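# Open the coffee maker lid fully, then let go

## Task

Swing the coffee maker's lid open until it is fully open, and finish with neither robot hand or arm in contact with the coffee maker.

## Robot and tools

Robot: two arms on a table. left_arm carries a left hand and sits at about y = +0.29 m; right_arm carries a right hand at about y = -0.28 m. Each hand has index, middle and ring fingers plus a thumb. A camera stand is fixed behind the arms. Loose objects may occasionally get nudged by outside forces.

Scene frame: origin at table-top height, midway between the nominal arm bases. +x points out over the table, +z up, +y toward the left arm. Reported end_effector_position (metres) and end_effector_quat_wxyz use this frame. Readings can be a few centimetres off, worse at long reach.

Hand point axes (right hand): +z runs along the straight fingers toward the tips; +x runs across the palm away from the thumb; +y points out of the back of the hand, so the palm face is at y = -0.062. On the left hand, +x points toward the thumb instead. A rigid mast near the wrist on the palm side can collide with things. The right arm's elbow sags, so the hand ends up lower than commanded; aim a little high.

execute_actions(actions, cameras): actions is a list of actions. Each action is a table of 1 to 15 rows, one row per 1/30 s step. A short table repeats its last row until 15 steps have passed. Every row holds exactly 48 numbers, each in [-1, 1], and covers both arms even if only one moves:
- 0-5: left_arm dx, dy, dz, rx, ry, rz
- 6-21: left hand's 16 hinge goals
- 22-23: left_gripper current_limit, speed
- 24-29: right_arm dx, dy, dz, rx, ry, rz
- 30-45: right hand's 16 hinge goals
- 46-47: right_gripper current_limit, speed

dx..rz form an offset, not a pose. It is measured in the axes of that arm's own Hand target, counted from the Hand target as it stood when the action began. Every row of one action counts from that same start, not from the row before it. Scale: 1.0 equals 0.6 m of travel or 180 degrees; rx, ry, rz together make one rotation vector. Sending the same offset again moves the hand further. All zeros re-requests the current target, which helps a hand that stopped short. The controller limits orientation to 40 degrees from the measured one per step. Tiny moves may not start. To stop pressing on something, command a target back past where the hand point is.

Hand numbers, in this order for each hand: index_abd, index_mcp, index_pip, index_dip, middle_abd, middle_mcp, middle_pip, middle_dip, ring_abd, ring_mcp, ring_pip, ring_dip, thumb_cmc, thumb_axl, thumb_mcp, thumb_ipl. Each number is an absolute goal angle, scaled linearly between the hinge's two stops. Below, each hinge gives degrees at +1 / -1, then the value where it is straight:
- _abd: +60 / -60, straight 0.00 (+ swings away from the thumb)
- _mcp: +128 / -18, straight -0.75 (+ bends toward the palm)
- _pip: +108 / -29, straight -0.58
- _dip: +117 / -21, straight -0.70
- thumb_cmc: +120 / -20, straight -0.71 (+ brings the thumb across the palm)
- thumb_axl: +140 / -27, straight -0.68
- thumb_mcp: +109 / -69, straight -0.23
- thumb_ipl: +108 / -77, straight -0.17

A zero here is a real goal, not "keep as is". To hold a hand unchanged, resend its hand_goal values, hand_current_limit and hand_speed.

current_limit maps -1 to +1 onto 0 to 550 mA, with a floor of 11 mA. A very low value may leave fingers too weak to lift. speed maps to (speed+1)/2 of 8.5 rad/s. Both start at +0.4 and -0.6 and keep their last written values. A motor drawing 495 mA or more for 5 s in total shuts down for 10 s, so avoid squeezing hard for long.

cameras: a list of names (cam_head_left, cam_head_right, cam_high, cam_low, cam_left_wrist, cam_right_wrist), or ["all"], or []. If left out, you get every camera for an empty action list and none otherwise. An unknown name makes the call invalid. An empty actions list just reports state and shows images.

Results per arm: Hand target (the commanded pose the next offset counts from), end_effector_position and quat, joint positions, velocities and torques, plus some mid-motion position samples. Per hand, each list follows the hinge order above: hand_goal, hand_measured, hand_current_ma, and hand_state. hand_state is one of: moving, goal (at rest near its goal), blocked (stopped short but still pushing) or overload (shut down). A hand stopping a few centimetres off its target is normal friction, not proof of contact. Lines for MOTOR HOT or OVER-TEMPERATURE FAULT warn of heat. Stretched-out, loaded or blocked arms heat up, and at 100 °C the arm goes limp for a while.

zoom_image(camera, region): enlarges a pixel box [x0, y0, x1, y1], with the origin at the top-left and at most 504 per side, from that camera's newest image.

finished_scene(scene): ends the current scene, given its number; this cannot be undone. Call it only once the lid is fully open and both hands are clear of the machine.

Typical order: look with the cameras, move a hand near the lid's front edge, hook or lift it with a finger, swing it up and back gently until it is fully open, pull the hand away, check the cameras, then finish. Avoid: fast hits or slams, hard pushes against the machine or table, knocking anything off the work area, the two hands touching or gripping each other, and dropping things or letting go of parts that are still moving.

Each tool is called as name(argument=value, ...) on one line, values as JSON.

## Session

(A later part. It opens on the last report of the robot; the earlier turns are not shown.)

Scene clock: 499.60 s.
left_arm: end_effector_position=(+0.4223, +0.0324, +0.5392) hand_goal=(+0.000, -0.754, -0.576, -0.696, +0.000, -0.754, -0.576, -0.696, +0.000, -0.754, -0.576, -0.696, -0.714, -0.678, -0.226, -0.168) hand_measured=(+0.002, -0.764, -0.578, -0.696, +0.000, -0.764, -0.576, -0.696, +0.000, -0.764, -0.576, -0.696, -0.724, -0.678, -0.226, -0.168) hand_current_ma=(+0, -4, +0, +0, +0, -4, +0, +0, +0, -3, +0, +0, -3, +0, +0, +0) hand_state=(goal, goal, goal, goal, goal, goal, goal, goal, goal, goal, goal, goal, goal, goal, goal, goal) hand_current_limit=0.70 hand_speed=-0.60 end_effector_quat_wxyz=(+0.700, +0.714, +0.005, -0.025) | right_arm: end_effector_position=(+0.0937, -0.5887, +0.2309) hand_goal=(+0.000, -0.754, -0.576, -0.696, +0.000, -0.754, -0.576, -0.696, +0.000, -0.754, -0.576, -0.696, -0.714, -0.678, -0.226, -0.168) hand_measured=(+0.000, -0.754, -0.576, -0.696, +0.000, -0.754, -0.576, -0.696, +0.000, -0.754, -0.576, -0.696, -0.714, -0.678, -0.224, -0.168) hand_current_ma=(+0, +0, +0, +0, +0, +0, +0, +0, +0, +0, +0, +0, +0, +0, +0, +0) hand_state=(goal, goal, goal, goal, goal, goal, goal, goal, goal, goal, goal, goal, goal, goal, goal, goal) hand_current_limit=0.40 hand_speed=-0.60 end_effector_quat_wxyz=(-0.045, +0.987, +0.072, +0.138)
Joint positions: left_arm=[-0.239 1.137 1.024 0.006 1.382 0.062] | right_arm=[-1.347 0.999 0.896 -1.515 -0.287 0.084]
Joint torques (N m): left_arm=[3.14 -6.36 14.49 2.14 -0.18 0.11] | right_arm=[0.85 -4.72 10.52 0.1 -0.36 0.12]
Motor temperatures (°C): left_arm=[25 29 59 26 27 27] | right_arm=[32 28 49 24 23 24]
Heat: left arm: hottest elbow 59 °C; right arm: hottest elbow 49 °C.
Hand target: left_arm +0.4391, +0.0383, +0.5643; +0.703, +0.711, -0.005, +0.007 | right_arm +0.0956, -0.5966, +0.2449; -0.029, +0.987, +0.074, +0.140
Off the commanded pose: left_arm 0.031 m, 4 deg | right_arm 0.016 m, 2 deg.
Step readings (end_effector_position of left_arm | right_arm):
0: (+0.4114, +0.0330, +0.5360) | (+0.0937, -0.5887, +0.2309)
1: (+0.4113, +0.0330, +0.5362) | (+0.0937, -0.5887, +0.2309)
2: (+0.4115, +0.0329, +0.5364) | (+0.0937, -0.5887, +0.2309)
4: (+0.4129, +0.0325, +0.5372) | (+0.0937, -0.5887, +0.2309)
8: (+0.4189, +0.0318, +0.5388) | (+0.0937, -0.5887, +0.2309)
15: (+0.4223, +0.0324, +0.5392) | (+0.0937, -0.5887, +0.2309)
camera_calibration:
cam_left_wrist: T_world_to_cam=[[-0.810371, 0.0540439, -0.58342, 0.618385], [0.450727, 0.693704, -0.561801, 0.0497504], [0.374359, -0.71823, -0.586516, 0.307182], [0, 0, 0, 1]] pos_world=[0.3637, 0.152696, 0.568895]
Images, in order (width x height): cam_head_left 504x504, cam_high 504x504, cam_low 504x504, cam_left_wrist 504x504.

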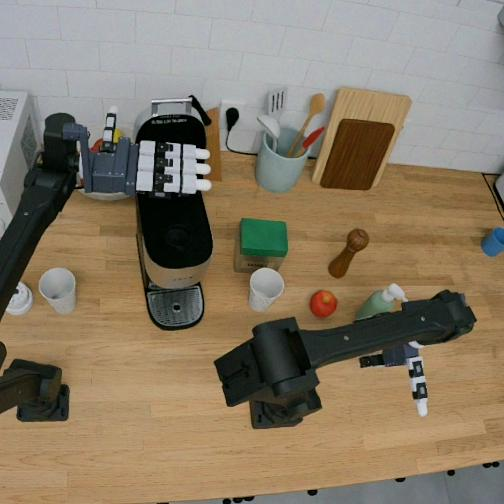

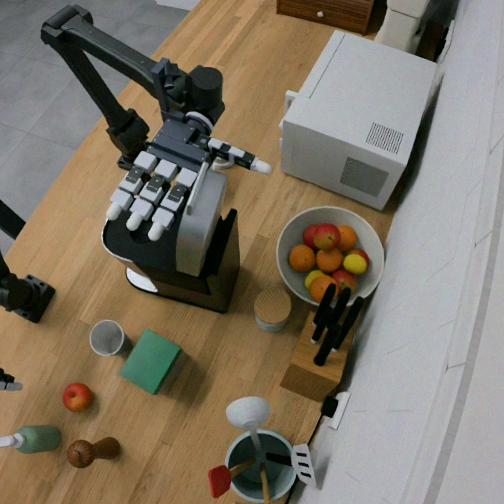

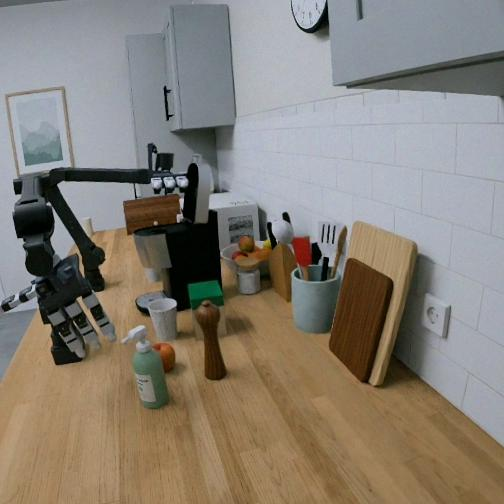

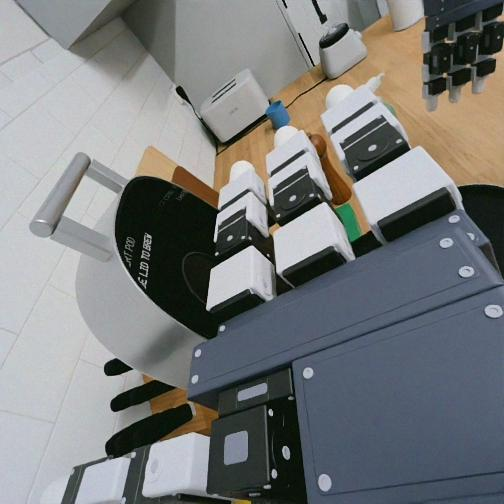

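execute_actions(actions=[[[-0.06,0,0,0,0,0,0,-0.754,-0.576,-0.696,0,-0.754,-0.576,-0.696,0,-0.754,-0.576,-0.696,-0.714,-0.678,-0.226,-0.168,0.4,-0.6,0,0,0,0,0,0,0,-0.754,-0.576,-0.696,0,-0.754,-0.576,-0.696,0,-0.754,-0.576,-0.696,-0.714,-0.678,-0.226,-0.168,0.4,-0.6]],[[-0.08,0,0,0,0,0,0,-0.754,-0.576,-0.696,0,-0.754,-0.576,-0.696,0,-0.754,-0.576,-0.696,-0.714,-0.678,-0.226,-0.168,0.4,-0.6,0,0,0,0,0,0,0,-0.754,-0.576,-0.696,0,-0.754,-0.576,-0.696,0,-0.754,-0.576,-0.696,-0.714,-0.678,-0.226,-0.168,0.4,-0.6]]], cameras=["cam_low","cam_head_left","cam_high"])

zoom_image(camera="cam_low", region=[90, 140, 250, 290])

Scene clock: 513.17 s.
left_arm: end_effector_position=(+0.3561, +0.0432, +0.5696) hand_goal=(+0.000, -0.754, -0.576, -0.696, +0.000, -0.754, -0.576, -0.696, +0.000, -0.754, -0.576, -0.696, -0.714, -0.678, -0.226, -0.168) hand_measured=(+0.002, -0.764, -0.578, -0.696, +0.000, -0.764, -0.576, -0.696, +0.000, -0.764, -0.576, -0.696, -0.724, -0.678, -0.226, -0.168) hand_current_ma=(+0, -4, +0, +0, +0, -4, +0, +0, +0, -3, +0, +0, -3, +0, +0, +0) hand_state=(goal, goal, goal, goal, goal, goal, goal, goal, goal, goal, goal, goal, goal, goal, goal, goal) hand_current_limit=0.40 hand_speed=-0.60 end_effector_quat_wxyz=(+0.705, +0.709, -0.009, +0.018) | right_arm: end_effector_position=(+0.0937, -0.5887, +0.2309) hand_goal=(+0.000, -0.754, -0.576, -0.696, +0.000, -0.754, -0.576, -0.696, +0.000, -0.754, -0.576, -0.696, -0.714, -0.678, -0.226, -0.168) hand_measured=(+0.000, -0.754, -0.576, -0.696, +0.000, -0.754, -0.576, -0.696, +0.000, -0.754, -0.576, -0.696, -0.714, -0.678, -0.224, -0.168) hand_current_ma=(+0, +0, +0, +0, +0, +0, +0, +0, +0, +0, +0, +0, +0, +0, +0, +0) hand_state=(goal, goal, goal, goal, goal, goal, goal, goal, goal, goal, goal, goal, goal, goal, goal, goal) hand_current_limit=0.40 hand_speed=-0.60 end_effector_quat_wxyz=(-0.045, +0.987, +0.072, +0.138)
Joint positions: left_arm=[-0.258 0.944 0.95 -0.031 1.321 0.062] | right_arm=[-1.347 0.999 0.896 -1.515 -0.287 0.084]
Joint torques (N m): left_arm=[0.09 -6.12 8.77 1.28 0.01 0] | right_arm=[0.85 -4.72 10.52 0.1 -0.36 0.11]
Motor temperatures (°C): left_arm=[25 29 56 26 26 27] | right_arm=[32 28 49 24 23 24]
Heat: left arm: hottest elbow 56 °C; right arm: hottest elbow 49 °C.
Hand target: left_arm +0.3551, +0.0381, +0.5629; +0.703, +0.711, -0.005, +0.007 | right_arm +0.0956, -0.5966, +0.2449; -0.029, +0.987, +0.074, +0.140
Off the commanded pose: left_arm 0.009 m, 1 deg | right_arm 0.016 m, 2 deg.
Step readings (end_effector_position of left_arm | right_arm):
0: (+0.4223, +0.0324, +0.5392) | (+0.0937, -0.5887, +0.2309)
1: (+0.4223, +0.0324, +0.5392) | (+0.0937, -0.5887, +0.2309)
2: (+0.4222, +0.0325, +0.5393) | (+0.0937, -0.5887, +0.2309)
4: (+0.4213, +0.0331, +0.5416) | (+0.0937, -0.5887, +0.2309)
8: (+0.4109, +0.0357, +0.5533) | (+0.0937, -0.5887, +0.2309)
15: (+0.4015, +0.0384, +0.5642) | (+0.0937, -0.5887, +0.2309)
16: (+0.4018, +0.0384, +0.5640) | (+0.0937, -0.5887, +0.2309)
17: (+0.4021, +0.0387, +0.5629) | (+0.0937, -0.5887, +0.2309)
19: (+0.3970, +0.0390, +0.5595) | (+0.0937, -0.5887, +0.2309)
23: (+0.3746, +0.0413, +0.5580) | (+0.0937, -0.5887, +0.2309)
30: (+0.3549, +0.0433, +0.5713) | (+0.0937, -0.5887, +0.2309)
Images, in order (width x height): cam_head_left 504x504, cam_high 504x504, cam_low 504x504.

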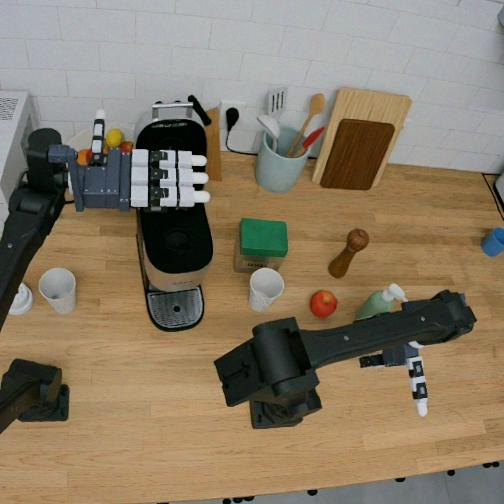

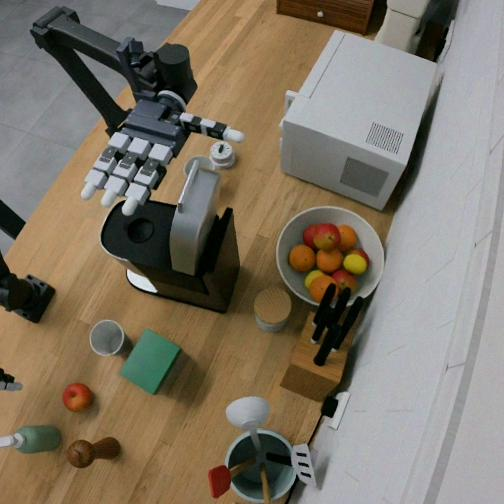

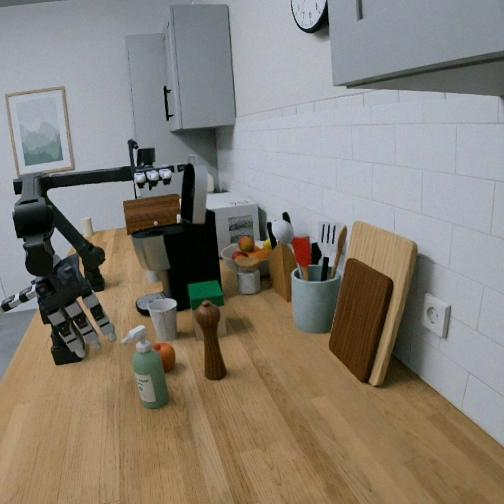

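Scaled by 3.150.

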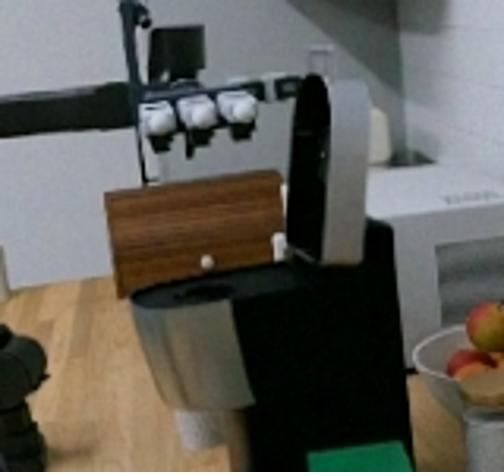

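finished_scene(scene=1)

The scene is finished: the task was done.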